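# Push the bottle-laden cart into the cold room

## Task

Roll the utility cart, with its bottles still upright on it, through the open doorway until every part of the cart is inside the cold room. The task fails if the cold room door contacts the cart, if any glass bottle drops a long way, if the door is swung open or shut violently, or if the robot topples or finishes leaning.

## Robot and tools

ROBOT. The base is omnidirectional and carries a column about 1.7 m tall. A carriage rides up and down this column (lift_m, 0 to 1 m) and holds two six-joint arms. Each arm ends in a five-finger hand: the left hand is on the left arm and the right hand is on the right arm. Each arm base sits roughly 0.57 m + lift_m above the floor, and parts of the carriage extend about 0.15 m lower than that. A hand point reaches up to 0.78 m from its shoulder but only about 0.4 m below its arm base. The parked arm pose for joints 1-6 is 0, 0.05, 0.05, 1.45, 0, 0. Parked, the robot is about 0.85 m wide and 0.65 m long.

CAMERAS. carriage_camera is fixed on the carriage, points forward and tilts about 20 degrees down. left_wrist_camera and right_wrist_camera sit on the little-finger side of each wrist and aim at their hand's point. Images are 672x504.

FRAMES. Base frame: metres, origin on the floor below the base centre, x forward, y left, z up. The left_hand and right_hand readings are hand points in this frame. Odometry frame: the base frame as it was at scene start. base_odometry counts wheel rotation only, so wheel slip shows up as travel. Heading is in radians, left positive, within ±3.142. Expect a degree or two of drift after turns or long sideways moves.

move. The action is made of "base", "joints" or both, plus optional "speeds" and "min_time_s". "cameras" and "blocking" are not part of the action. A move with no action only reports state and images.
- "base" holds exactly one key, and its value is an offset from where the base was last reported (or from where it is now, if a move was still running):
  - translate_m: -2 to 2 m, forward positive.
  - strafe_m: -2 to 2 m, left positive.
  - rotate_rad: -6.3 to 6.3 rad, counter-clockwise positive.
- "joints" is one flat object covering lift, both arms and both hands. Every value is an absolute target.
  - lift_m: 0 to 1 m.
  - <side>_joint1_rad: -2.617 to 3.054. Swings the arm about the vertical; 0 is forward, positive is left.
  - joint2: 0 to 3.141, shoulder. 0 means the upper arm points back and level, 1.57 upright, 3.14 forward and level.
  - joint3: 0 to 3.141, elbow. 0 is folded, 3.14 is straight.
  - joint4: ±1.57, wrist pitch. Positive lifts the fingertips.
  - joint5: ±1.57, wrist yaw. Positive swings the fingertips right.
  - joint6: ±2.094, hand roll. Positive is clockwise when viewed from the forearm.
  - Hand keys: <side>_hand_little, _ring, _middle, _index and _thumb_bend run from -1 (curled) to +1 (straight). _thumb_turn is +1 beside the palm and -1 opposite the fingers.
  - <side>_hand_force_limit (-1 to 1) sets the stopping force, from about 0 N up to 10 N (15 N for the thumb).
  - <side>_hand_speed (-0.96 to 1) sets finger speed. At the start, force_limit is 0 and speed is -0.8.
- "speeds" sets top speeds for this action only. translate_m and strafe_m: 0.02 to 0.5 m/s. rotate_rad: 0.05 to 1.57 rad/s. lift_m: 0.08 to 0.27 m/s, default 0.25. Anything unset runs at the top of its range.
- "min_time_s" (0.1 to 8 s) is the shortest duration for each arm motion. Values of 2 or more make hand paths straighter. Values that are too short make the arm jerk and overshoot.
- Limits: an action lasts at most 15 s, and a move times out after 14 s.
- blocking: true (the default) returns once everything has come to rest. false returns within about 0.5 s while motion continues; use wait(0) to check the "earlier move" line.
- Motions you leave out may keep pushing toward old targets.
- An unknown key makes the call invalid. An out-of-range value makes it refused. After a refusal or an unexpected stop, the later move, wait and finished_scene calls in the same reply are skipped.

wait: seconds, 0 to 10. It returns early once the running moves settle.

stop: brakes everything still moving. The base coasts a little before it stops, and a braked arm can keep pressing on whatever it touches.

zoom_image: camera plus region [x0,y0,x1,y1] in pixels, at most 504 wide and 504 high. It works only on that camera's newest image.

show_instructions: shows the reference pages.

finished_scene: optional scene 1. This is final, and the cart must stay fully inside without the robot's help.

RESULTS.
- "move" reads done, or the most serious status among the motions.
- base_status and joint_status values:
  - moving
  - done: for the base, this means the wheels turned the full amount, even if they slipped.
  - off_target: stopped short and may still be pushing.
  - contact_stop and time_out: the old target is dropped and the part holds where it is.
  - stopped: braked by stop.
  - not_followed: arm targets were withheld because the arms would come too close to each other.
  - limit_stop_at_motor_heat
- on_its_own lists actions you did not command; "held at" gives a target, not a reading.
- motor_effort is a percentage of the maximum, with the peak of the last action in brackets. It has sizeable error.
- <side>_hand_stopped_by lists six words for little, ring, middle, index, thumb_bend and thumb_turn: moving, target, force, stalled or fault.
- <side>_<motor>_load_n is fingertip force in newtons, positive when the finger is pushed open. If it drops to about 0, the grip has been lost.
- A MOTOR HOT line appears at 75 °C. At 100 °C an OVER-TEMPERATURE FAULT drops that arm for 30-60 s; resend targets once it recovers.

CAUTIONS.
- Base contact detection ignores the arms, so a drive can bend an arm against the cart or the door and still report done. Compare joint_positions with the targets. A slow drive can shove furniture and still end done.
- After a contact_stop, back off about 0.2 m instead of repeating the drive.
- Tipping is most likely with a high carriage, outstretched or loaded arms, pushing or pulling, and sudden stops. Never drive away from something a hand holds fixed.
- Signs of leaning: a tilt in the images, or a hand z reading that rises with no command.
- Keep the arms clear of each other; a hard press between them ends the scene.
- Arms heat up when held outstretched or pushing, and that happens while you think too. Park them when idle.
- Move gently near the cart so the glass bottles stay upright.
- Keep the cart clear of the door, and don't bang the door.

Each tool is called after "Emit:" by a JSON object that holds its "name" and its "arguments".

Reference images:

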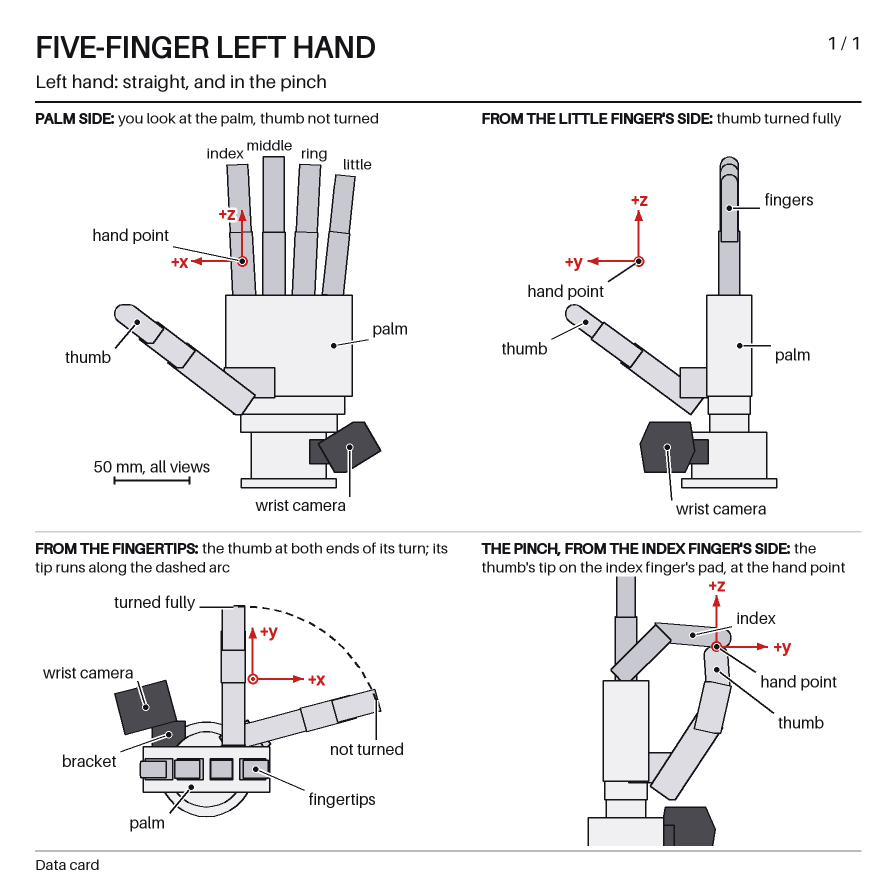

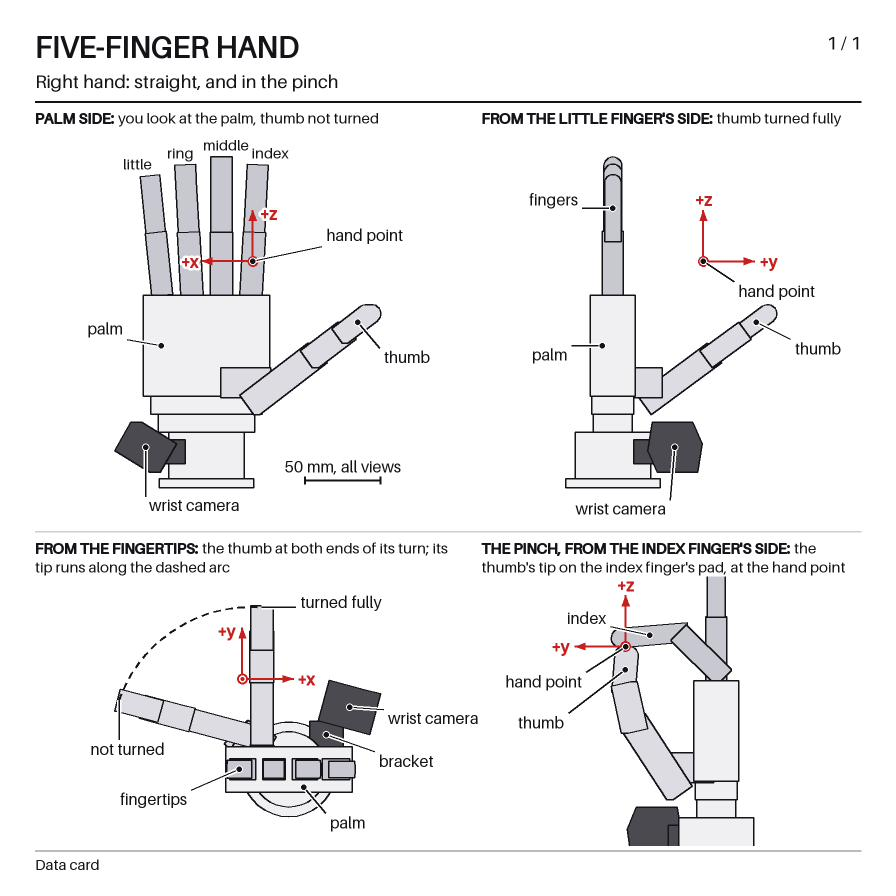

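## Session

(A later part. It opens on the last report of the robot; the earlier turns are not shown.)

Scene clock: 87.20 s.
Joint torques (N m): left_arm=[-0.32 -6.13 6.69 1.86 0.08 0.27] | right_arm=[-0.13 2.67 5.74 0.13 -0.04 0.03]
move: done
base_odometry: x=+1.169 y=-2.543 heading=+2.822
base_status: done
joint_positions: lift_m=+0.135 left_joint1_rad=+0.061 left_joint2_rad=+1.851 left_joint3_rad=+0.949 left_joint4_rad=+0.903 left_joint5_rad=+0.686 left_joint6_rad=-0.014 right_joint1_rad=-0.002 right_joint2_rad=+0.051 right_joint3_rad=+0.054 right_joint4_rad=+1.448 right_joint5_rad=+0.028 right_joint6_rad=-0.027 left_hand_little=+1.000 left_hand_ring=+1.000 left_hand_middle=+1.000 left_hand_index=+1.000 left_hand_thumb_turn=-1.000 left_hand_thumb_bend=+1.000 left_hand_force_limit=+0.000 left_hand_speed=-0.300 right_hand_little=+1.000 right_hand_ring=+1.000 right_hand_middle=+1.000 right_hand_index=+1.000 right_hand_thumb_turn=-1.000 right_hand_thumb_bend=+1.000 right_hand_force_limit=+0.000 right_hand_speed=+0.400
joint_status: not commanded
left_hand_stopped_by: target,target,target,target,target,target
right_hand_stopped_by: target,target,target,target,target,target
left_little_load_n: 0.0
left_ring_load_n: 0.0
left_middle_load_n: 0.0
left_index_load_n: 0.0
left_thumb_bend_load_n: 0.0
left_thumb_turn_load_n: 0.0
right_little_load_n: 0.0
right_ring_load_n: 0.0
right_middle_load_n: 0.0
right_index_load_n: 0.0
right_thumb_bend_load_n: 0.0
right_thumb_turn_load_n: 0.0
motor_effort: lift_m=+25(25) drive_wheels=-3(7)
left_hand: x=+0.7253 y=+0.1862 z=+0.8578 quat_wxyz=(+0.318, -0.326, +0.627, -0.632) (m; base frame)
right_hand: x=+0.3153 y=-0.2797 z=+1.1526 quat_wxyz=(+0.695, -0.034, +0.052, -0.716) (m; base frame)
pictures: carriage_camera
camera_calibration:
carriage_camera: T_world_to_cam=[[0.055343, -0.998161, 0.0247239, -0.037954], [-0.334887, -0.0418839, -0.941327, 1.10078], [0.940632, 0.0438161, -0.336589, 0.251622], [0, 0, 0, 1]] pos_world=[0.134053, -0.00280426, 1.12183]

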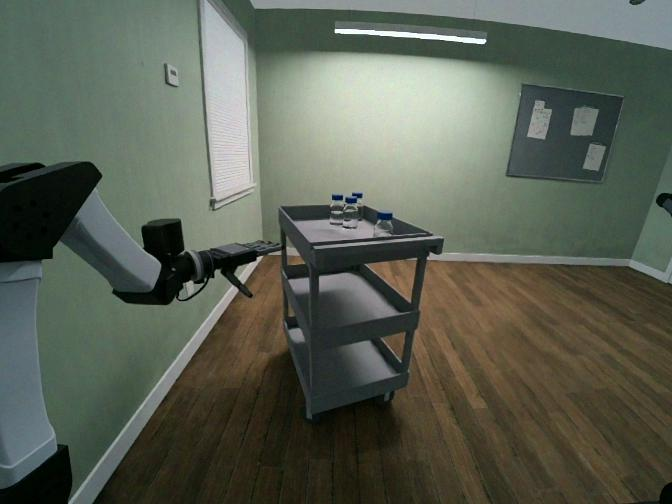

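Emit:
{"name": "move", "arguments": {"joints": {"lift_m": 0.18, "left_joint1_rad": -0.603, "left_joint2_rad": 1.83, "left_joint3_rad": 0.917, "left_joint4_rad": 0.9125, "left_joint5_rad": -0.603, "left_joint6_rad": 0.0, "left_hand_speed": 0.4, "left_hand_thumb_turn": 1}, "min_time_s": 2, "cameras": []}}

Emit:
{"name": "move", "arguments": {"base": {"rotate_rad": 0.327}, "speeds": {"rotate_rad": 0.4}, "cameras": []}}

Emit:
{"name": "move", "arguments": {"base": {"strafe_m": -0.394}, "speeds": {"strafe_m": 0.25}, "cameras": ["carriage_camera"]}}

Emit:
{"name": "move", "arguments": {"joints": {"right_joint1_rad": 0.603, "right_joint2_rad": 1.83, "right_joint3_rad": 0.917, "right_joint4_rad": 0.9125, "right_joint5_rad": 0.603, "right_joint6_rad": 0.0, "right_hand_speed": 0.4, "right_hand_thumb_turn": 1}, "min_time_s": 3, "cameras": ["all"]}}

Scene clock: 90.27 s.
Joint torques (N m): left_arm=[-0.66 -8.13 5.26 1.95 -0.14 0.2] | right_arm=[-0.31 2.73 5.79 0.13 -0.05 0.07]
move: done
base_odometry: x=+1.169 y=-2.543 heading=+2.822
base_status: not commanded
joint_positions: lift_m=+0.180 left_joint1_rad=-0.597 left_joint2_rad=+1.853 left_joint3_rad=+0.928 left_joint4_rad=+0.911 left_joint5_rad=-0.589 left_joint6_rad=-0.012 right_joint1_rad=-0.002 right_joint2_rad=+0.051 right_joint3_rad=+0.054 right_joint4_rad=+1.448 right_joint5_rad=+0.028 right_joint6_rad=-0.027 left_hand_little=+1.000 left_hand_ring=+1.000 left_hand_middle=+1.000 left_hand_index=+1.000 left_hand_thumb_turn=+1.000 left_hand_thumb_bend=+1.000 left_hand_force_limit=+0.000 left_hand_speed=+0.400 right_hand_little=+1.000 right_hand_ring=+1.000 right_hand_middle=+1.000 right_hand_index=+1.000 right_hand_thumb_turn=-1.000 right_hand_thumb_bend=+1.000 right_hand_force_limit=+0.000 right_hand_speed=+0.400
joint_status: all done
left_hand_stopped_by: target,target,target,target,target,target
right_hand_stopped_by: target,target,target,target,target,target
left_little_load_n: 0.0
left_ring_load_n: 0.0
left_middle_load_n: 0.0
left_index_load_n: 0.0
left_thumb_bend_load_n: 0.0
left_thumb_turn_load_n: 0.0
right_little_load_n: 0.0
right_ring_load_n: 0.0
right_middle_load_n: 0.0
right_index_load_n: 0.0
right_thumb_bend_load_n: 0.0
right_thumb_turn_load_n: 0.0
motor_effort: lift_m=+23(30) drive_wheels=-3(3)
left_hand: x=+0.7144 y=+0.0666 z=+0.8945 quat_wxyz=(+0.494, -0.502, +0.504, -0.500) (m; base frame)
right_hand: x=+0.3153 y=-0.2797 z=+1.1977 quat_wxyz=(+0.695, -0.034, +0.052, -0.716) (m; base frame)
pictures: none
No camera images: "cameras" was empty.

Scene clock: 91.90 s.
Joint torques (N m): left_arm=[-0.44 -8.06 5.26 1.9 -0.09 0.2] | right_arm=[-0.21 2.77 5.68 0.15 -0.07 0.07]
move: done
base_odometry: x=+1.168 y=-2.543 heading=-3.134
base_status: done
joint_positions: lift_m=+0.180 left_joint1_rad=-0.601 left_joint2_rad=+1.853 left_joint3_rad=+0.928 left_joint4_rad=+0.913 left_joint5_rad=-0.595 left_joint6_rad=-0.012 right_joint1_rad=-0.002 right_joint2_rad=+0.051 right_joint3_rad=+0.054 right_joint4_rad=+1.449 right_joint5_rad=+0.028 right_joint6_rad=-0.027 left_hand_little=+1.000 left_hand_ring=+1.000 left_hand_middle=+1.000 left_hand_index=+1.000 left_hand_thumb_turn=+1.000 left_hand_thumb_bend=+1.000 left_hand_force_limit=+0.000 left_hand_speed=+0.400 right_hand_little=+1.000 right_hand_ring=+1.000 right_hand_middle=+1.000 right_hand_index=+1.000 right_hand_thumb_turn=-1.000 right_hand_thumb_bend=+1.000 right_hand_force_limit=+0.000 right_hand_speed=+0.400
joint_status: not commanded
left_hand_stopped_by: target,target,target,target,target,target
right_hand_stopped_by: target,target,target,target,target,target
left_little_load_n: 0.0
left_ring_load_n: 0.0
left_middle_load_n: -0.5
left_index_load_n: 0.0
left_thumb_bend_load_n: 0.0
left_thumb_turn_load_n: 0.0
right_little_load_n: 0.0
right_ring_load_n: 0.0
right_middle_load_n: 0.0
right_index_load_n: 0.0
right_thumb_bend_load_n: 0.0
right_thumb_turn_load_n: 0.0
motor_effort: lift_m=+23(24) drive_wheels=+7(7)
left_hand: x=+0.7138 y=+0.0660 z=+0.8951 quat_wxyz=(+0.495, -0.502, +0.503, -0.500) (m; base frame)
right_hand: x=+0.3150 y=-0.2797 z=+1.1978 quat_wxyz=(+0.695, -0.033, +0.052, -0.716) (m; base frame)
pictures: none
No camera images: "cameras" was empty.

Scene clock: 94.77 s.
Joint torques (N m): left_arm=[-0.34 -8.17 5.29 1.93 -0.11 0.23] | right_arm=[-0.21 2.73 5.78 0.14 -0.05 0.06]
move: done
base_odometry: x=+1.165 y=-2.149 heading=-3.133
base_status: done
joint_positions: lift_m=+0.180 left_joint1_rad=-0.601 left_joint2_rad=+1.852 left_joint3_rad=+0.928 left_joint4_rad=+0.913 left_joint5_rad=-0.597 left_joint6_rad=-0.012 right_joint1_rad=-0.002 right_joint2_rad=+0.051 right_joint3_rad=+0.054 right_joint4_rad=+1.449 right_joint5_rad=+0.028 right_joint6_rad=-0.027 left_hand_little=+1.000 left_hand_ring=+1.000 left_hand_middle=+1.000 left_hand_index=+1.000 left_hand_thumb_turn=+1.000 left_hand_thumb_bend=+1.000 left_hand_force_limit=+0.000 left_hand_speed=+0.400 right_hand_little=+1.000 right_hand_ring=+1.000 right_hand_middle=+1.000 right_hand_index=+1.000 right_hand_thumb_turn=-1.000 right_hand_thumb_bend=+1.000 right_hand_force_limit=+0.000 right_hand_speed=+0.400
joint_status: not commanded
left_hand_stopped_by: target,target,target,target,target,target
right_hand_stopped_by: target,target,target,target,target,target
left_little_load_n: 0.0
left_ring_load_n: 0.0
left_middle_load_n: -0.5
left_index_load_n: 0.0
left_thumb_bend_load_n: 0.0
left_thumb_turn_load_n: -0.5
right_little_load_n: 0.0
right_ring_load_n: 0.0
right_middle_load_n: 0.0
right_index_load_n: 0.0
right_thumb_bend_load_n: 0.0
right_thumb_turn_load_n: 0.0
motor_effort: lift_m=+23(24) drive_wheels=-6(13)
left_hand: x=+0.7138 y=+0.0661 z=+0.8956 quat_wxyz=(+0.495, -0.503, +0.502, -0.500) (m; base frame)
right_hand: x=+0.3150 y=-0.2797 z=+1.1978 quat_wxyz=(+0.695, -0.033, +0.052, -0.716) (m; base frame)
pictures: carriage_camera
camera_calibration:
carriage_camera: T_world_to_cam=[[0.055343, -0.998161, 0.0247239, -0.039069], [-0.334887, -0.0418839, -0.941327, 1.14323], [0.940632, 0.0438161, -0.336589, 0.266802], [0, 0, 0, 1]] pos_world=[0.134053, -0.00280426, 1.16693]

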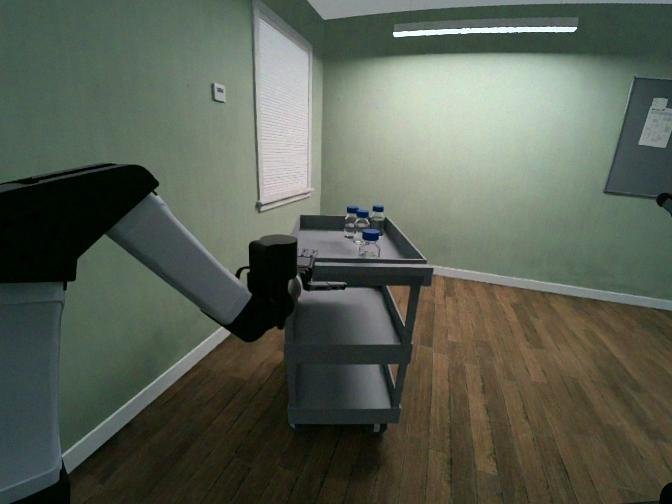

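Scene clock: 98.07 s.
Joint torques (N m): left_arm=[-0.39 -8.14 5.18 1.93 0 0.17] | right_arm=[0.32 -6.58 9.48 1.9 0.13 0.15]
move: done
base_odometry: x=+1.165 y=-2.149 heading=-3.133
base_status: not commanded
joint_positions: lift_m=+0.180 left_joint1_rad=-0.601 left_joint2_rad=+1.852 left_joint3_rad=+0.928 left_joint4_rad=+0.913 left_joint5_rad=-0.605 left_joint6_rad=-0.008 right_joint1_rad=+0.597 right_joint2_rad=+1.821 right_joint3_rad=+0.888 right_joint4_rad=+0.920 right_joint5_rad=+0.588 right_joint6_rad=-0.009 left_hand_little=+1.000 left_hand_ring=+1.000 left_hand_middle=+1.000 left_hand_index=+1.000 left_hand_thumb_turn=+1.000 left_hand_thumb_bend=+1.000 left_hand_force_limit=+0.000 left_hand_speed=+0.400 right_hand_little=+1.000 right_hand_ring=+1.000 right_hand_middle=+1.000 right_hand_index=+1.000 right_hand_thumb_turn=+1.000 right_hand_thumb_bend=+1.000 right_hand_force_limit=+0.000 right_hand_speed=+0.400
joint_status: all done
left_hand_stopped_by: target,target,target,target,target,target
right_hand_stopped_by: target,target,target,target,target,target
left_little_load_n: 0.0
left_ring_load_n: 0.0
left_middle_load_n: 0.5
left_index_load_n: 0.0
left_thumb_bend_load_n: -0.5
left_thumb_turn_load_n: -0.5
right_little_load_n: 0.0
right_ring_load_n: 0.0
right_middle_load_n: 0.0
right_index_load_n: 0.0
right_thumb_bend_load_n: 0.0
right_thumb_turn_load_n: 0.0
motor_effort: lift_m=+23(24) drive_wheels=-6(6)
left_hand: x=+0.7140 y=+0.0680 z=+0.8955 quat_wxyz=(+0.498, -0.504, +0.501, -0.497) (m; base frame)
right_hand: x=+0.7067 y=-0.0734 z=+0.8950 quat_wxyz=(+0.495, -0.509, +0.497, -0.499) (m; base frame)
pictures: carriage_camera, left_wrist_camera, right_wrist_camera
camera_calibration:
carriage_camera: T_world_to_cam=[[0.055343, -0.998161, 0.0247239, -0.039069], [-0.334887, -0.0418839, -0.941327, 1.14323], [0.940632, 0.0438161, -0.336589, 0.266802], [0, 0, 0, 1]] pos_world=[0.134053, -0.00280426, 1.16693]
left_wrist_camera: T_world_to_cam=[[0.0454333, -0.235225, 0.970878, -0.882687], [-0.386968, -0.900146, -0.199979, 0.539878], [0.920973, -0.366614, -0.131921, -0.397779], [0, 0, 0, 1]] pos_world=[0.615363, 0.132508, 0.912471]
right_wrist_camera: T_world_to_cam=[[-0.0184328, -0.302388, -0.953007, 0.840845], [-0.384955, 0.881833, -0.272359, 0.59959], [0.922751, 0.361844, -0.13266, -0.391759], [0, 0, 0, 1]] pos_world=[0.60781, -0.132722, 0.912664]

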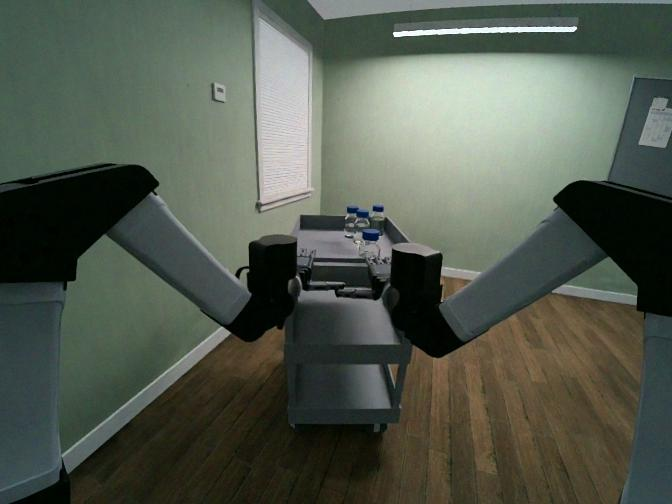

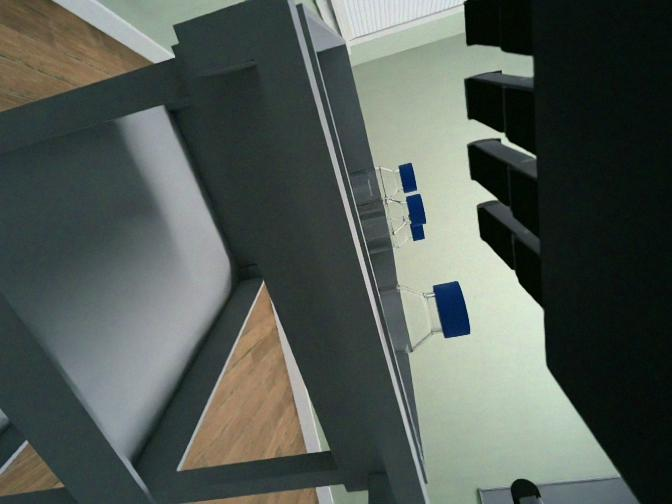

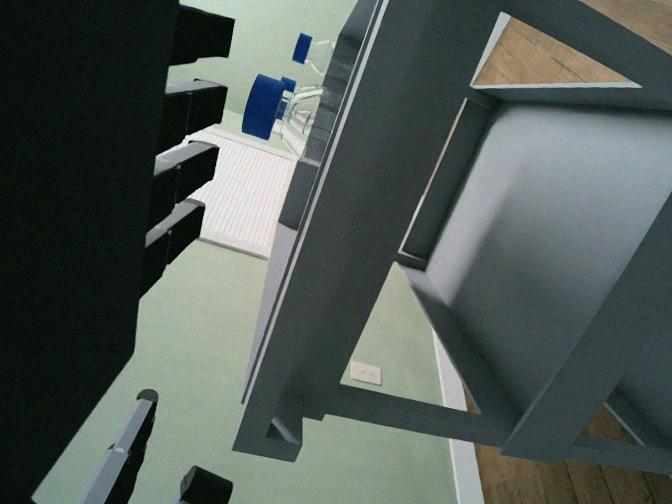

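Emit:
{"name": "move", "arguments": {"joints": {"left_joint1_rad": -0.469, "left_joint5_rad": -0.469, "right_joint1_rad": 0.469, "right_joint5_rad": 0.469}, "min_time_s": 1, "cameras": ["all"]}}

Emit:
{"name": "zoom_image", "arguments": {"camera": "carriage_camera", "region": [240, 190, 460, 350]}}

Scene clock: 99.80 s.
Joint torques (N m): left_arm=[0.28 -8.14 5.31 1.98 0.1 0.17] | right_arm=[-0.76 -6.52 9.68 1.93 -0.18 0.14]
move: done
base_odometry: x=+1.165 y=-2.149 heading=-3.133
base_status: not commanded
joint_positions: lift_m=+0.180 left_joint1_rad=-0.475 left_joint2_rad=+1.852 left_joint3_rad=+0.928 left_joint4_rad=+0.913 left_joint5_rad=-0.483 left_joint6_rad=-0.008 right_joint1_rad=+0.475 right_joint2_rad=+1.821 right_joint3_rad=+0.888 right_joint4_rad=+0.917 right_joint5_rad=+0.482 right_joint6_rad=-0.009 left_hand_little=+1.000 left_hand_ring=+1.000 left_hand_middle=+1.000 left_hand_index=+1.000 left_hand_thumb_turn=+1.000 left_hand_thumb_bend=+1.000 left_hand_force_limit=+0.000 left_hand_speed=+0.400 right_hand_little=+1.000 right_hand_ring=+1.000 right_hand_middle=+1.000 right_hand_index=+1.000 right_hand_thumb_turn=+1.000 right_hand_thumb_bend=+1.000 right_hand_force_limit=+0.000 right_hand_speed=+0.400
joint_status: all done
left_hand_stopped_by: target,target,target,target,target,target
right_hand_stopped_by: target,target,target,target,target,target
left_little_load_n: 0.0
left_ring_load_n: 0.0
left_middle_load_n: 0.0
left_index_load_n: 0.0
left_thumb_bend_load_n: 0.0
left_thumb_turn_load_n: -0.5
right_little_load_n: 0.0
right_ring_load_n: 0.0
right_middle_load_n: 0.0
right_index_load_n: 0.0
right_thumb_bend_load_n: 0.0
right_thumb_turn_load_n: 0.0
motor_effort: lift_m=+23(24) drive_wheels=-6(6)
left_hand: x=+0.7376 y=+0.1081 z=+0.8954 quat_wxyz=(+0.499, -0.505, +0.499, -0.496) (m; base frame)
right_hand: x=+0.7289 y=-0.1132 z=+0.8942 quat_wxyz=(+0.491, -0.506, +0.501, -0.502) (m; base frame)
pictures: carriage_camera, left_wrist_camera, right_wrist_camera
camera_calibration:
carriage_camera: T_world_to_cam=[[0.055343, -0.998161, 0.0247239, -0.039069], [-0.334887, -0.0418839, -0.941327, 1.14323], [0.940632, 0.0438161, -0.336589, 0.266802], [0, 0, 0, 1]] pos_world=[0.134053, -0.00280426, 1.16693]
left_wrist_camera: T_world_to_cam=[[0.0471535, -0.233892, 0.971118, -0.875853], [-0.383038, -0.902115, -0.198674, 0.581235], [0.922528, -0.362607, -0.132127, -0.406177], [0, 0, 0, 1]] pos_world=[0.638644, 0.172203, 0.912367]
right_wrist_camera: T_world_to_cam=[[-0.0259556, -0.30203, -0.952945, 0.833934], [-0.372242, 0.887633, -0.271191, 0.633298], [0.927773, 0.347687, -0.135467, -0.400588], [0, 0, 0, 1]] pos_world=[0.62904, -0.170984, 0.912172]

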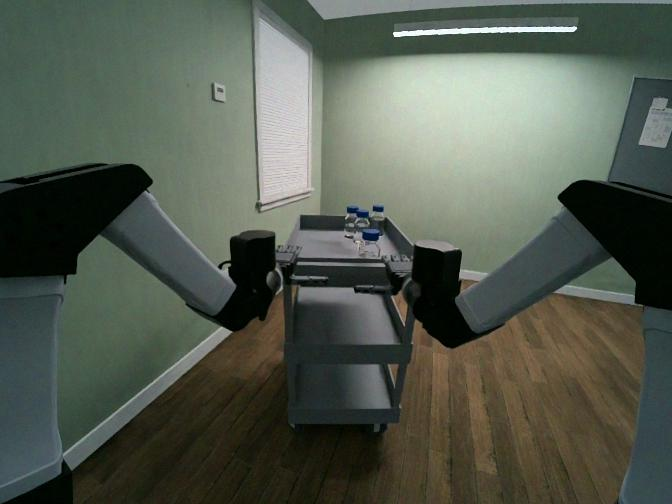

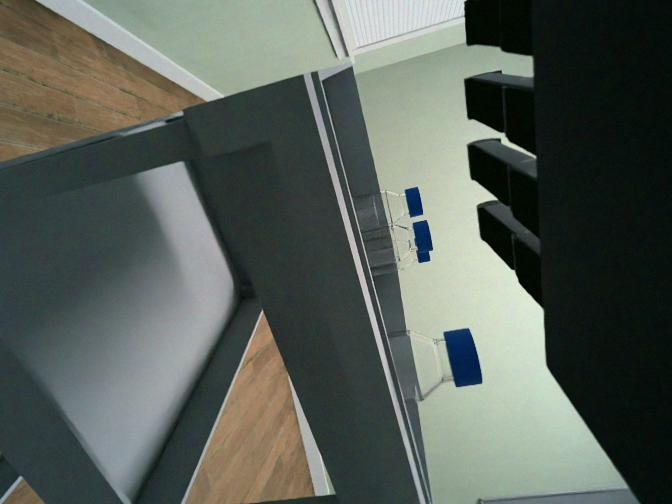

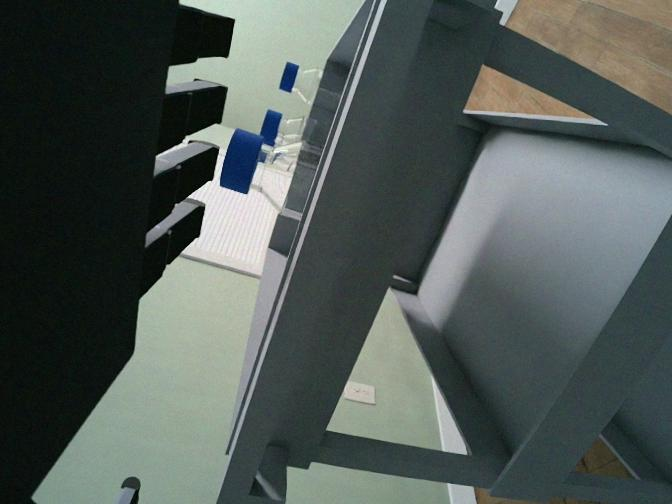

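Scaled by 2.291 from the camera's 672x504 image, which has a finer 960x720 frame.

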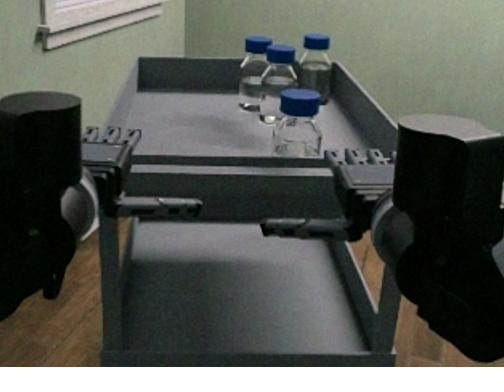

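Emit:
{"name": "move", "arguments": {"joints": {"right_joint2_rad": 1.86, "right_joint3_rad": 0.95, "left_hand_little": 0, "left_hand_ring": 0, "left_hand_middle": 0, "left_hand_index": 0, "right_hand_little": 0, "right_hand_ring": 0, "right_hand_middle": 0, "right_hand_index": 0}, "min_time_s": 0.8, "base": {"strafe_m": -0.018}, "speeds": {"strafe_m": 0.1}, "cameras": []}}

Emit:
{"name": "move", "arguments": {"base": {"translate_m": 0.12}, "speeds": {"translate_m": 0.15}, "cameras": ["all"]}}

Emit:
{"name": "zoom_image", "arguments": {"camera": "carriage_camera", "region": [240, 210, 440, 330]}}

Scene clock: 101.40 s.
Joint torques (N m): left_arm=[0.25 -8.18 5.45 1.96 0.07 0.17] | right_arm=[-0.46 -6.74 9.51 1.96 -0.1 0.12]
move: done
base_odometry: x=+1.165 y=-2.131 heading=-3.132
base_status: done
joint_positions: lift_m=+0.180 left_joint1_rad=-0.473 left_joint2_rad=+1.851 left_joint3_rad=+0.927 left_joint4_rad=+0.914 left_joint5_rad=-0.478 left_joint6_rad=-0.008 right_joint1_rad=+0.472 right_joint2_rad=+1.852 right_joint3_rad=+0.922 right_joint4_rad=+0.916 right_joint5_rad=+0.477 right_joint6_rad=-0.009 left_hand_little=+0.000 left_hand_ring=+0.000 left_hand_middle=+0.000 left_hand_index=+0.000 left_hand_thumb_turn=+1.000 left_hand_thumb_bend=+1.000 left_hand_force_limit=+0.000 left_hand_speed=+0.400 right_hand_little=+0.000 right_hand_ring=+0.000 right_hand_middle=+0.000 right_hand_index=+0.000 right_hand_thumb_turn=+1.000 right_hand_thumb_bend=+1.000 right_hand_force_limit=+0.000 right_hand_speed=+0.400
joint_status: all done
left_hand_stopped_by: target,target,target,target,target,target
right_hand_stopped_by: target,target,target,target,target,target
left_little_load_n: 0.0
left_ring_load_n: 0.5
left_middle_load_n: 0.0
left_index_load_n: 0.0
left_thumb_bend_load_n: 0.0
left_thumb_turn_load_n: -0.5
right_little_load_n: 0.0
right_ring_load_n: 0.0
right_middle_load_n: 0.0
right_index_load_n: 0.0
right_thumb_bend_load_n: 0.0
right_thumb_turn_load_n: -0.5
motor_effort: lift_m=+23(24) drive_wheels=-5(11)
left_hand: x=+0.7375 y=+0.1080 z=+0.8954 quat_wxyz=(+0.498, -0.504, +0.500, -0.497) (m; base frame)
right_hand: x=+0.7369 y=-0.1098 z=+0.8931 quat_wxyz=(+0.492, -0.506, +0.501, -0.502) (m; base frame)
pictures: none
No camera images: "cameras" was empty.

Scene clock: 103.10 s.
Joint torques (N m): left_arm=[-0.01 -7.66 5.6 1.89 0.04 0.17] | right_arm=[-0.46 -7.09 9.33 1.98 -0.17 0.16]
move: done
base_odometry: x=+1.045 y=-2.132 heading=-3.133
base_status: done
joint_positions: lift_m=+0.180 left_joint1_rad=-0.472 left_joint2_rad=+1.844 left_joint3_rad=+0.925 left_joint4_rad=+0.921 left_joint5_rad=-0.475 left_joint6_rad=-0.008 right_joint1_rad=+0.473 right_joint2_rad=+1.854 right_joint3_rad=+0.923 right_joint4_rad=+0.912 right_joint5_rad=+0.482 right_joint6_rad=-0.009 left_hand_little=+0.000 left_hand_ring=+0.000 left_hand_middle=+0.000 left_hand_index=+0.000 left_hand_thumb_turn=+1.000 left_hand_thumb_bend=+1.000 left_hand_force_limit=+0.000 left_hand_speed=+0.400 right_hand_little=+0.000 right_hand_ring=+0.000 right_hand_middle=+0.000 right_hand_index=+0.000 right_hand_thumb_turn=+1.000 right_hand_thumb_bend=+1.000 right_hand_force_limit=+0.000 right_hand_speed=+0.400
joint_status: not commanded
left_hand_stopped_by: target,target,target,target,target,target
right_hand_stopped_by: target,target,target,target,target,target
left_little_load_n: 0.0
left_ring_load_n: 0.0
left_middle_load_n: 0.0
left_index_load_n: 0.0
left_thumb_bend_load_n: 0.0
left_thumb_turn_load_n: -0.5
right_little_load_n: 0.0
right_ring_load_n: 0.0
right_middle_load_n: -0.5
right_index_load_n: -0.5
right_thumb_bend_load_n: 0.0
right_thumb_turn_load_n: 0.0
motor_effort: lift_m=+23(24) drive_wheels=-5(9)
left_hand: x=+0.7375 y=+0.1083 z=+0.9001 quat_wxyz=(+0.499, -0.503, +0.497, -0.502) (m; base frame)
right_hand: x=+0.7369 y=-0.1105 z=+0.8914 quat_wxyz=(+0.489, -0.506, +0.502, -0.502) (m; base frame)
pictures: carriage_camera, left_wrist_camera, right_wrist_camera
camera_calibration:
carriage_camera: T_world_to_cam=[[0.055343, -0.998161, 0.0247239, -0.039069], [-0.334887, -0.0418839, -0.941327, 1.14323], [0.940632, 0.0438161, -0.336589, 0.266802], [0, 0, 0, 1]] pos_world=[0.134053, -0.00280426, 1.16693]
left_wrist_camera: T_world_to_cam=[[0.0349803, -0.228515, 0.972912, -0.873632], [-0.385603, -0.901211, -0.19781, 0.58335], [0.922001, -0.368238, -0.119641, -0.41568], [0, 0, 0, 1]] pos_world=[0.638759, 0.173014, 0.915627]
right_wrist_camera: T_world_to_cam=[[-0.0294947, -0.303887, -0.952251, 0.83402], [-0.371409, 0.887791, -0.271812, 0.633237], [0.928001, 0.345658, -0.139051, -0.406631], [0, 0, 0, 1]] pos_world=[0.637143, -0.16818, 0.909775]

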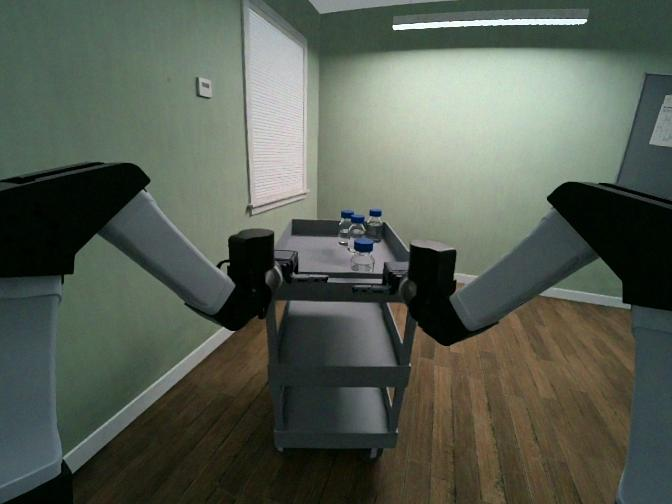

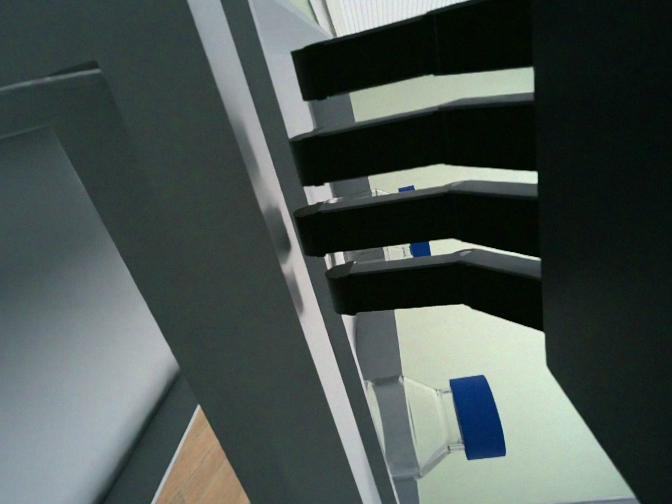

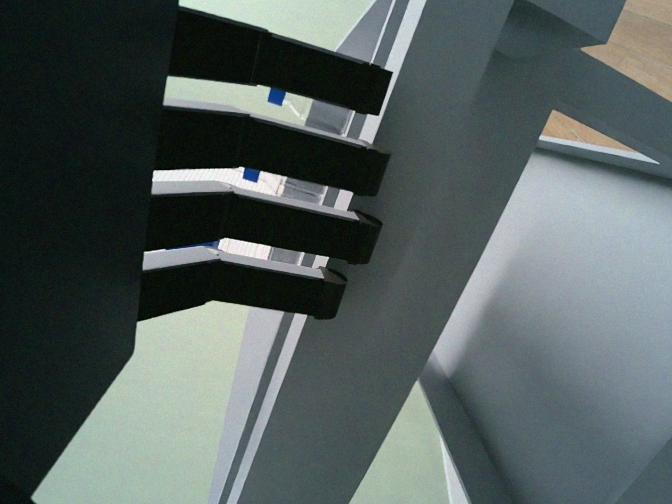

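Scaled by 2.520 from the camera's 672x504 image, which has a finer 960x720 frame.

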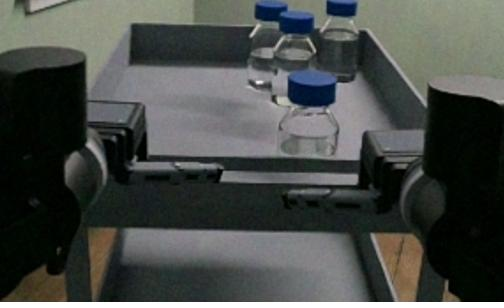

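Emit:
{"name": "move", "arguments": {"joints": {"lift_m": 0.2}, "cameras": []}}

Emit:
{"name": "move", "arguments": {"base": {"rotate_rad": 0.035}, "speeds": {"rotate_rad": 0.2}, "cameras": []}}

Emit:
{"name": "move", "arguments": {"base": {"strafe_m": -0.03}, "speeds": {"strafe_m": 0.1}, "cameras": ["all"]}}

Emit:
{"name": "zoom_image", "arguments": {"camera": "carriage_camera", "region": [240, 210, 440, 330]}}

Scene clock: 104.13 s.
Joint torques (N m): left_arm=[-0.01 -6.99 5.93 1.9 0.04 0.16] | right_arm=[-0.53 -7.68 8.58 2.03 -0.14 0.15]
move: done
base_odometry: x=+1.045 y=-2.132 heading=-3.133
base_status: not commanded
joint_positions: lift_m=+0.200 left_joint1_rad=-0.472 left_joint2_rad=+1.839 left_joint3_rad=+0.922 left_joint4_rad=+0.920 left_joint5_rad=-0.475 left_joint6_rad=-0.008 right_joint1_rad=+0.473 right_joint2_rad=+1.860 right_joint3_rad=+0.932 right_joint4_rad=+0.912 right_joint5_rad=+0.480 right_joint6_rad=-0.009 left_hand_little=+0.000 left_hand_ring=+0.000 left_hand_middle=+0.000 left_hand_index=+0.000 left_hand_thumb_turn=+1.000 left_hand_thumb_bend=+1.000 left_hand_force_limit=+0.000 left_hand_speed=+0.400 right_hand_little=+0.000 right_hand_ring=+0.000 right_hand_middle=+0.000 right_hand_index=+0.000 right_hand_thumb_turn=+1.000 right_hand_thumb_bend=+1.000 right_hand_force_limit=+0.000 right_hand_speed=+0.400
joint_status: all done
left_hand_stopped_by: target,target,target,target,target,target
right_hand_stopped_by: target,target,target,target,target,target
left_little_load_n: 0.0
left_ring_load_n: 0.0
left_middle_load_n: 0.0
left_index_load_n: 0.0
left_thumb_bend_load_n: 0.0
left_thumb_turn_load_n: 0.0
right_little_load_n: 0.0
right_ring_load_n: 0.0
right_middle_load_n: 0.0
right_index_load_n: 0.0
right_thumb_bend_load_n: 0.0
right_thumb_turn_load_n: 0.0
motor_effort: lift_m=+23(29) drive_wheels=-4(5)
left_hand: x=+0.7367 y=+0.1087 z=+0.9215 quat_wxyz=(+0.499, -0.503, +0.496, -0.502) (m; base frame)
right_hand: x=+0.7388 y=-0.1091 z=+0.9121 quat_wxyz=(+0.490, -0.506, +0.501, -0.502) (m; base frame)
pictures: none
No camera images: "cameras" was empty.

Scene clock: 104.87 s.
Joint torques (N m): left_arm=[-0.18 -6.91 5.9 1.9 0.03 0.18] | right_arm=[-0.53 -7.65 8.62 2.03 -0.11 0.17]
move: done
base_odometry: x=+1.045 y=-2.132 heading=-3.099
base_status: done
joint_positions: lift_m=+0.200 left_joint1_rad=-0.470 left_joint2_rad=+1.839 left_joint3_rad=+0.922 left_joint4_rad=+0.920 left_joint5_rad=-0.473 left_joint6_rad=-0.008 right_joint1_rad=+0.471 right_joint2_rad=+1.860 right_joint3_rad=+0.932 right_joint4_rad=+0.912 right_joint5_rad=+0.476 right_joint6_rad=-0.009 left_hand_little=+0.000 left_hand_ring=+0.000 left_hand_middle=+0.000 left_hand_index=+0.000 left_hand_thumb_turn=+1.000 left_hand_thumb_bend=+1.000 left_hand_force_limit=+0.000 left_hand_speed=+0.400 right_hand_little=+0.000 right_hand_ring=+0.000 right_hand_middle=+0.000 right_hand_index=+0.000 right_hand_thumb_turn=+1.000 right_hand_thumb_bend=+1.000 right_hand_force_limit=+0.000 right_hand_speed=+0.400
joint_status: not commanded
left_hand_stopped_by: target,target,target,target,target,target
right_hand_stopped_by: target,target,target,target,target,target
left_little_load_n: 0.0
left_ring_load_n: 0.0
left_middle_load_n: 0.0
left_index_load_n: 0.0
left_thumb_bend_load_n: 0.0
left_thumb_turn_load_n: 0.0
right_little_load_n: -0.5
right_ring_load_n: 0.0
right_middle_load_n: 0.0
right_index_load_n: 0.0
right_thumb_bend_load_n: 0.0
right_thumb_turn_load_n: 0.0
motor_effort: lift_m=+23(23) drive_wheels=-7(8)
left_hand: x=+0.7369 y=+0.1091 z=+0.9215 quat_wxyz=(+0.499, -0.502, +0.496, -0.502) (m; base frame)
right_hand: x=+0.7391 y=-0.1094 z=+0.9121 quat_wxyz=(+0.491, -0.506, +0.501, -0.502) (m; base frame)
pictures: none
No camera images: "cameras" was empty.

Scene clock: 105.87 s.
Joint torques (N m): left_arm=[-0.05 -6.99 5.98 1.88 0 0.18] | right_arm=[0.03 -7.64 8.49 2.04 -0.1 0.18]
move: done
base_odometry: x=+1.043 y=-2.102 heading=-3.098
base_status: done
joint_positions: lift_m=+0.200 left_joint1_rad=-0.471 left_joint2_rad=+1.839 left_joint3_rad=+0.922 left_joint4_rad=+0.920 left_joint5_rad=-0.472 left_joint6_rad=-0.008 right_joint1_rad=+0.470 right_joint2_rad=+1.860 right_joint3_rad=+0.932 right_joint4_rad=+0.912 right_joint5_rad=+0.474 right_joint6_rad=-0.009 left_hand_little=+0.000 left_hand_ring=+0.000 left_hand_middle=+0.000 left_hand_index=+0.000 left_hand_thumb_turn=+1.000 left_hand_thumb_bend=+1.000 left_hand_force_limit=+0.000 left_hand_speed=+0.400 right_hand_little=+0.000 right_hand_ring=+0.000 right_hand_middle=+0.000 right_hand_index=+0.000 right_hand_thumb_turn=+1.000 right_hand_thumb_bend=+1.000 right_hand_force_limit=+0.000 right_hand_speed=+0.400
joint_status: not commanded
left_hand_stopped_by: target,target,target,target,target,target
right_hand_stopped_by: target,target,target,target,target,target
left_little_load_n: 0.0
left_ring_load_n: 0.0
left_middle_load_n: 0.0
left_index_load_n: -0.5
left_thumb_bend_load_n: 0.0
left_thumb_turn_load_n: 0.0
right_little_load_n: 0.0
right_ring_load_n: 0.0
right_middle_load_n: 0.0
right_index_load_n: 0.0
right_thumb_bend_load_n: 0.0
right_thumb_turn_load_n: 0.0
motor_effort: lift_m=+23(24) drive_wheels=+3(8)
left_hand: x=+0.7367 y=+0.1085 z=+0.9215 quat_wxyz=(+0.498, -0.502, +0.497, -0.503) (m; base frame)
right_hand: x=+0.7392 y=-0.1094 z=+0.9120 quat_wxyz=(+0.491, -0.507, +0.501, -0.501) (m; base frame)
pictures: carriage_camera, left_wrist_camera, right_wrist_camera
camera_calibration:
carriage_camera: T_world_to_cam=[[0.055343, -0.998161, 0.0247239, -0.0395635], [-0.334887, -0.0418839, -0.941327, 1.16206], [0.940632, 0.0438161, -0.336589, 0.273534], [0, 0, 0, 1]] pos_world=[0.134053, -0.00280426, 1.18693]
left_wrist_camera: T_world_to_cam=[[0.033141, -0.227922, 0.973115, -0.893256], [-0.38741, -0.900458, -0.19771, 0.588568], [0.921312, -0.370442, -0.118141, -0.412941], [0, 0, 0, 1]] pos_world=[0.638068, 0.173418, 0.936822]
right_wrist_camera: T_world_to_cam=[[-0.0260741, -0.302887, -0.95267, 0.851966], [-0.375221, 0.88628, -0.27151, 0.641023], [0.926569, 0.350382, -0.136759, -0.406655], [0, 0, 0, 1]] pos_world=[0.639534, -0.167591, 0.930073]

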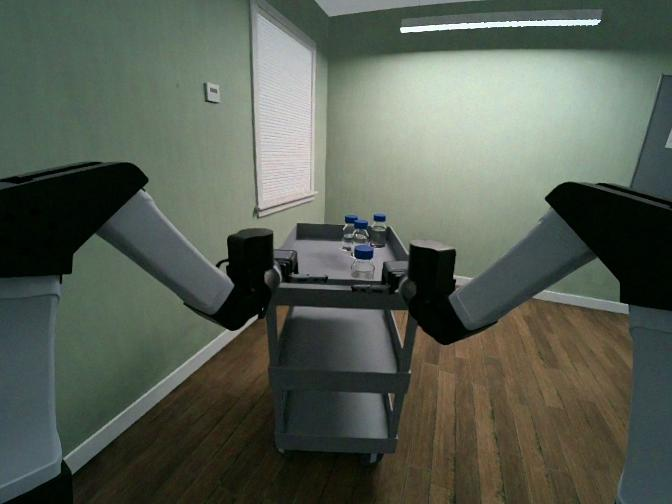

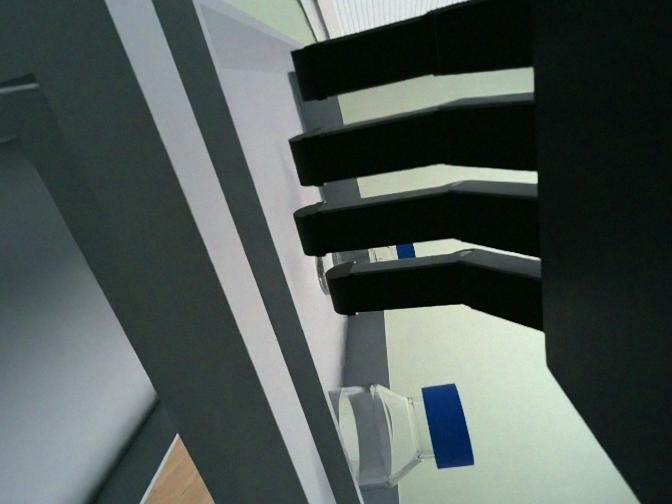

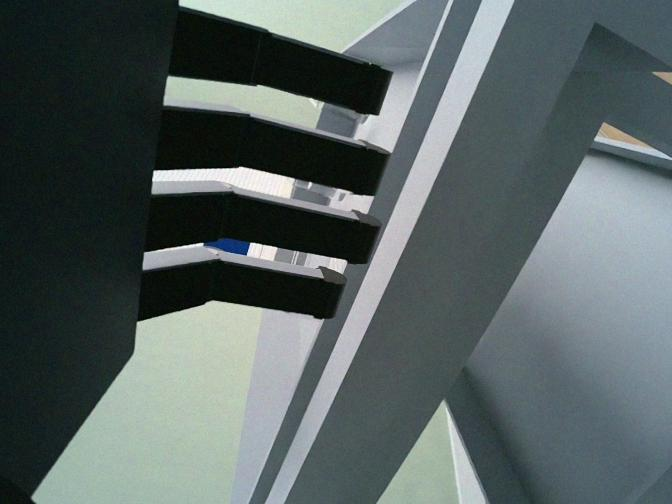

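Scaled by 2.520 from the camera's 672x504 image, which has a finer 960x720 frame.

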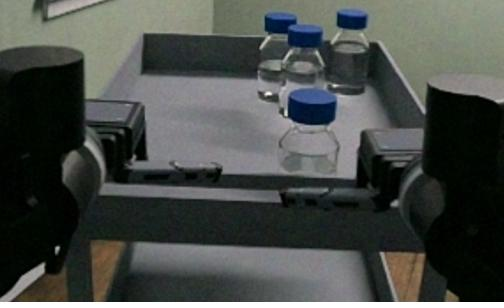

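Emit:
{"name": "move", "arguments": {"joints": {"right_joint3_rad": 1.01, "right_joint4_rad": 0.8525}, "min_time_s": 0.8, "cameras": []}}

Emit:
{"name": "move", "arguments": {"base": {"translate_m": 0.033}, "speeds": {"translate_m": 0.1}, "cameras": ["all"]}}

Emit:
{"name": "zoom_image", "arguments": {"camera": "carriage_camera", "region": [240, 210, 440, 330]}}

Scene clock: 109.10 s.
Joint torques (N m): left_arm=[-0.13 -7.15 5.96 1.89 0.03 0.17] | right_arm=[-0.35 -7.68 9.69 1.96 -0.08 0.14]
move: done
base_odometry: x=+1.043 y=-2.102 heading=-3.098
base_status: not commanded
joint_positions: lift_m=+0.200 left_joint1_rad=-0.471 left_joint2_rad=+1.839 left_joint3_rad=+0.922 left_joint4_rad=+0.920 left_joint5_rad=-0.472 left_joint6_rad=-0.008 right_joint1_rad=+0.470 right_joint2_rad=+1.860 right_joint3_rad=+0.982 right_joint4_rad=+0.858 right_joint5_rad=+0.474 right_joint6_rad=-0.009 left_hand_little=+0.000 left_hand_ring=+0.000 left_hand_middle=+0.000 left_hand_index=+0.000 left_hand_thumb_turn=+1.000 left_hand_thumb_bend=+1.000 left_hand_force_limit=+0.000 left_hand_speed=+0.400 right_hand_little=+0.000 right_hand_ring=+0.000 right_hand_middle=+0.000 right_hand_index=+0.000 right_hand_thumb_turn=+1.000 right_hand_thumb_bend=+1.000 right_hand_force_limit=+0.000 right_hand_speed=+0.400
joint_status: all done
left_hand_stopped_by: target,target,target,target,target,target
right_hand_stopped_by: target,target,target,target,target,target
left_little_load_n: 0.0
left_ring_load_n: 0.0
left_middle_load_n: 0.0
left_index_load_n: 0.0
left_thumb_bend_load_n: 0.0
left_thumb_turn_load_n: -0.5
right_little_load_n: 0.0
right_ring_load_n: 0.0
right_middle_load_n: 0.0
right_index_load_n: 0.0
right_thumb_bend_load_n: 0.0
right_thumb_turn_load_n: 0.0
motor_effort: lift_m=+23(24) drive_wheels=+3(3)
left_hand: x=+0.7367 y=+0.1085 z=+0.9215 quat_wxyz=(+0.498, -0.502, +0.497, -0.503) (m; base frame)
right_hand: x=+0.7459 y=-0.1060 z=+0.9210 quat_wxyz=(+0.490, -0.508, +0.501, -0.501) (m; base frame)
pictures: none
No camera images: "cameras" was empty.

Scene clock: 110.13 s.
Joint torques (N m): left_arm=[-0.02 -7.02 5.97 1.92 -0.02 0.2] | right_arm=[-0.31 -7.84 9.8 1.98 -0.06 0.15]
move: done
base_odometry: x=+1.010 y=-2.103 heading=-3.099
base_status: done
joint_positions: lift_m=+0.200 left_joint1_rad=-0.471 left_joint2_rad=+1.839 left_joint3_rad=+0.922 left_joint4_rad=+0.918 left_joint5_rad=-0.471 left_joint6_rad=-0.008 right_joint1_rad=+0.470 right_joint2_rad=+1.860 right_joint3_rad=+0.982 right_joint4_rad=+0.855 right_joint5_rad=+0.474 right_joint6_rad=-0.009 left_hand_little=+0.000 left_hand_ring=+0.000 left_hand_middle=+0.000 left_hand_index=+0.000 left_hand_thumb_turn=+1.000 left_hand_thumb_bend=+1.000 left_hand_force_limit=+0.000 left_hand_speed=+0.400 right_hand_little=+0.000 right_hand_ring=+0.000 right_hand_middle=+0.000 right_hand_index=+0.000 right_hand_thumb_turn=+1.000 right_hand_thumb_bend=+1.000 right_hand_force_limit=+0.000 right_hand_speed=+0.400
joint_status: not commanded
left_hand_stopped_by: target,target,target,target,target,target
right_hand_stopped_by: target,target,target,target,target,target
left_little_load_n: 0.0
left_ring_load_n: 0.0
left_middle_load_n: 0.0
left_index_load_n: 0.0
left_thumb_bend_load_n: 0.0
left_thumb_turn_load_n: 0.0
right_little_load_n: 0.0
right_ring_load_n: 0.0
right_middle_load_n: 0.0
right_index_load_n: 0.0
right_thumb_bend_load_n: 0.0
right_thumb_turn_load_n: -0.5
motor_effort: lift_m=+24(24) drive_wheels=-5(10)
left_hand: x=+0.7366 y=+0.1085 z=+0.9209 quat_wxyz=(+0.498, -0.502, +0.497, -0.502) (m; base frame)
right_hand: x=+0.7457 y=-0.1063 z=+0.9200 quat_wxyz=(+0.489, -0.509, +0.501, -0.501) (m; base frame)
pictures: carriage_camera, left_wrist_camera, right_wrist_camera
camera_calibration:
carriage_camera: T_world_to_cam=[[0.055343, -0.998161, 0.0247239, -0.0395635], [-0.334887, -0.0418839, -0.941327, 1.16206], [0.940632, 0.0438161, -0.336589, 0.273534], [0, 0, 0, 1]] pos_world=[0.134053, -0.00280426, 1.18693]
left_wrist_camera: T_world_to_cam=[[0.0347373, -0.228771, 0.97286, -0.893599], [-0.38807, -0.90015, -0.197816, 0.58894], [0.920975, -0.370667, -0.120048, -0.410846], [0, 0, 0, 1]] pos_world=[0.63797, 0.173418, 0.936528]
right_wrist_camera: T_world_to_cam=[[-0.0322776, -0.305988, -0.951488, 0.863922], [-0.377035, 0.885378, -0.271938, 0.644431], [0.925636, 0.349967, -0.143946, -0.40553], [0, 0, 0, 1]] pos_world=[0.646232, -0.164292, 0.938882]

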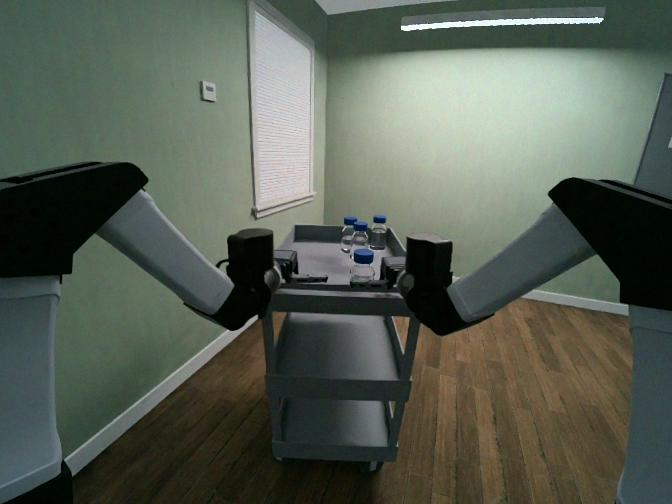

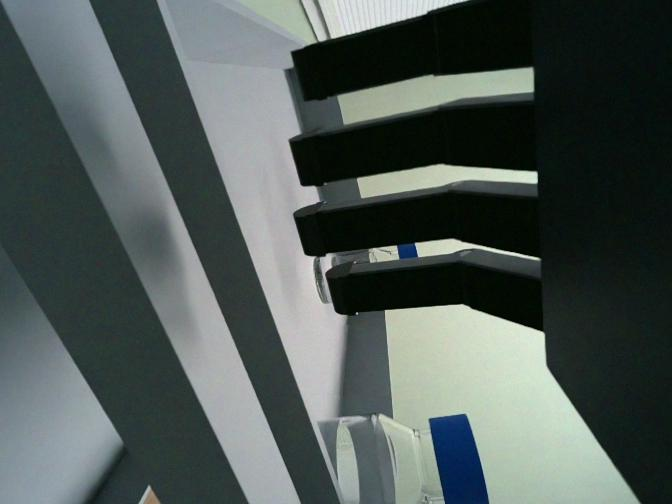

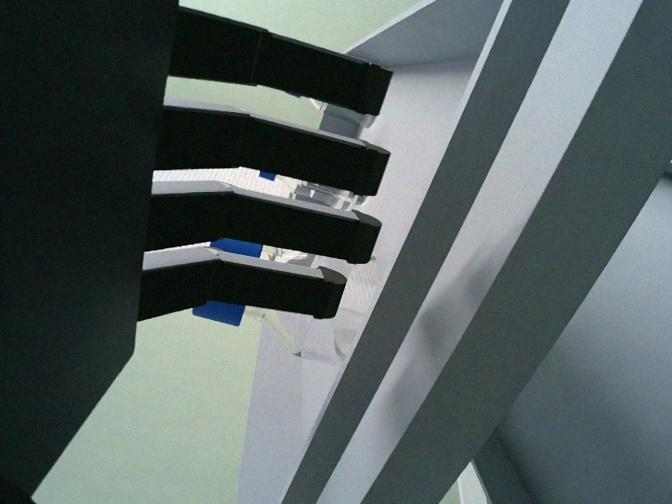

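Scaled by 2.520 from the camera's 672x504 image, which has a finer 960x720 frame.

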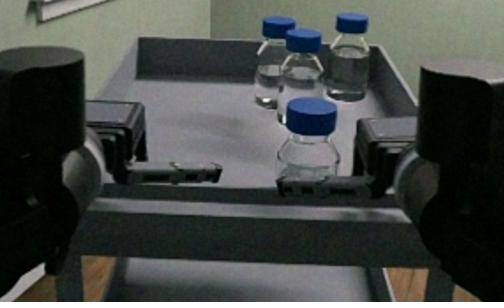

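Emit:
{"name": "zoom_image", "arguments": {"camera": "right_wrist_camera", "region": [220, 100, 640, 504]}}

Emit:
{"name": "zoom_image", "arguments": {"camera": "left_wrist_camera", "region": [0, 100, 420, 504]}}

Scaled by 1.200 from the camera's 672x504 image, which has a finer 960x720 frame.

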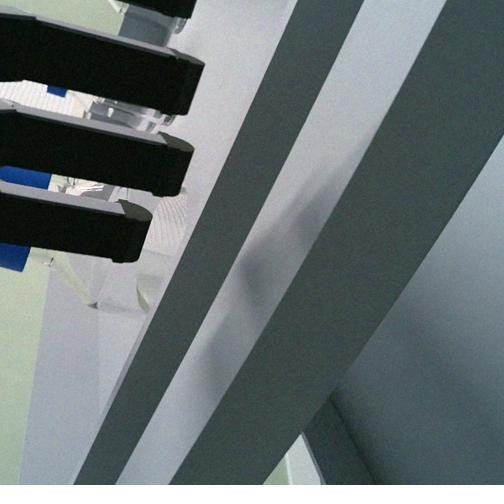

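Scaled by 1.200 from the camera's 672x504 image, which has a finer 960x720 frame.

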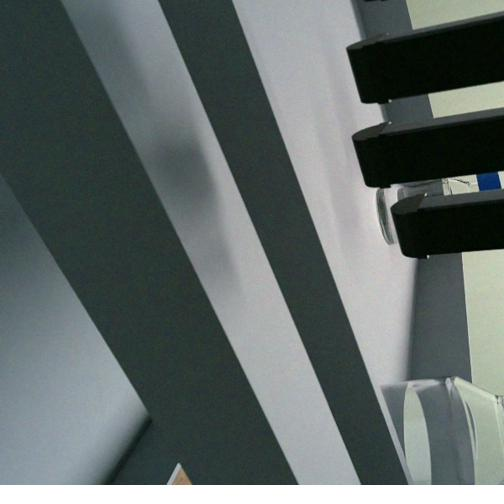

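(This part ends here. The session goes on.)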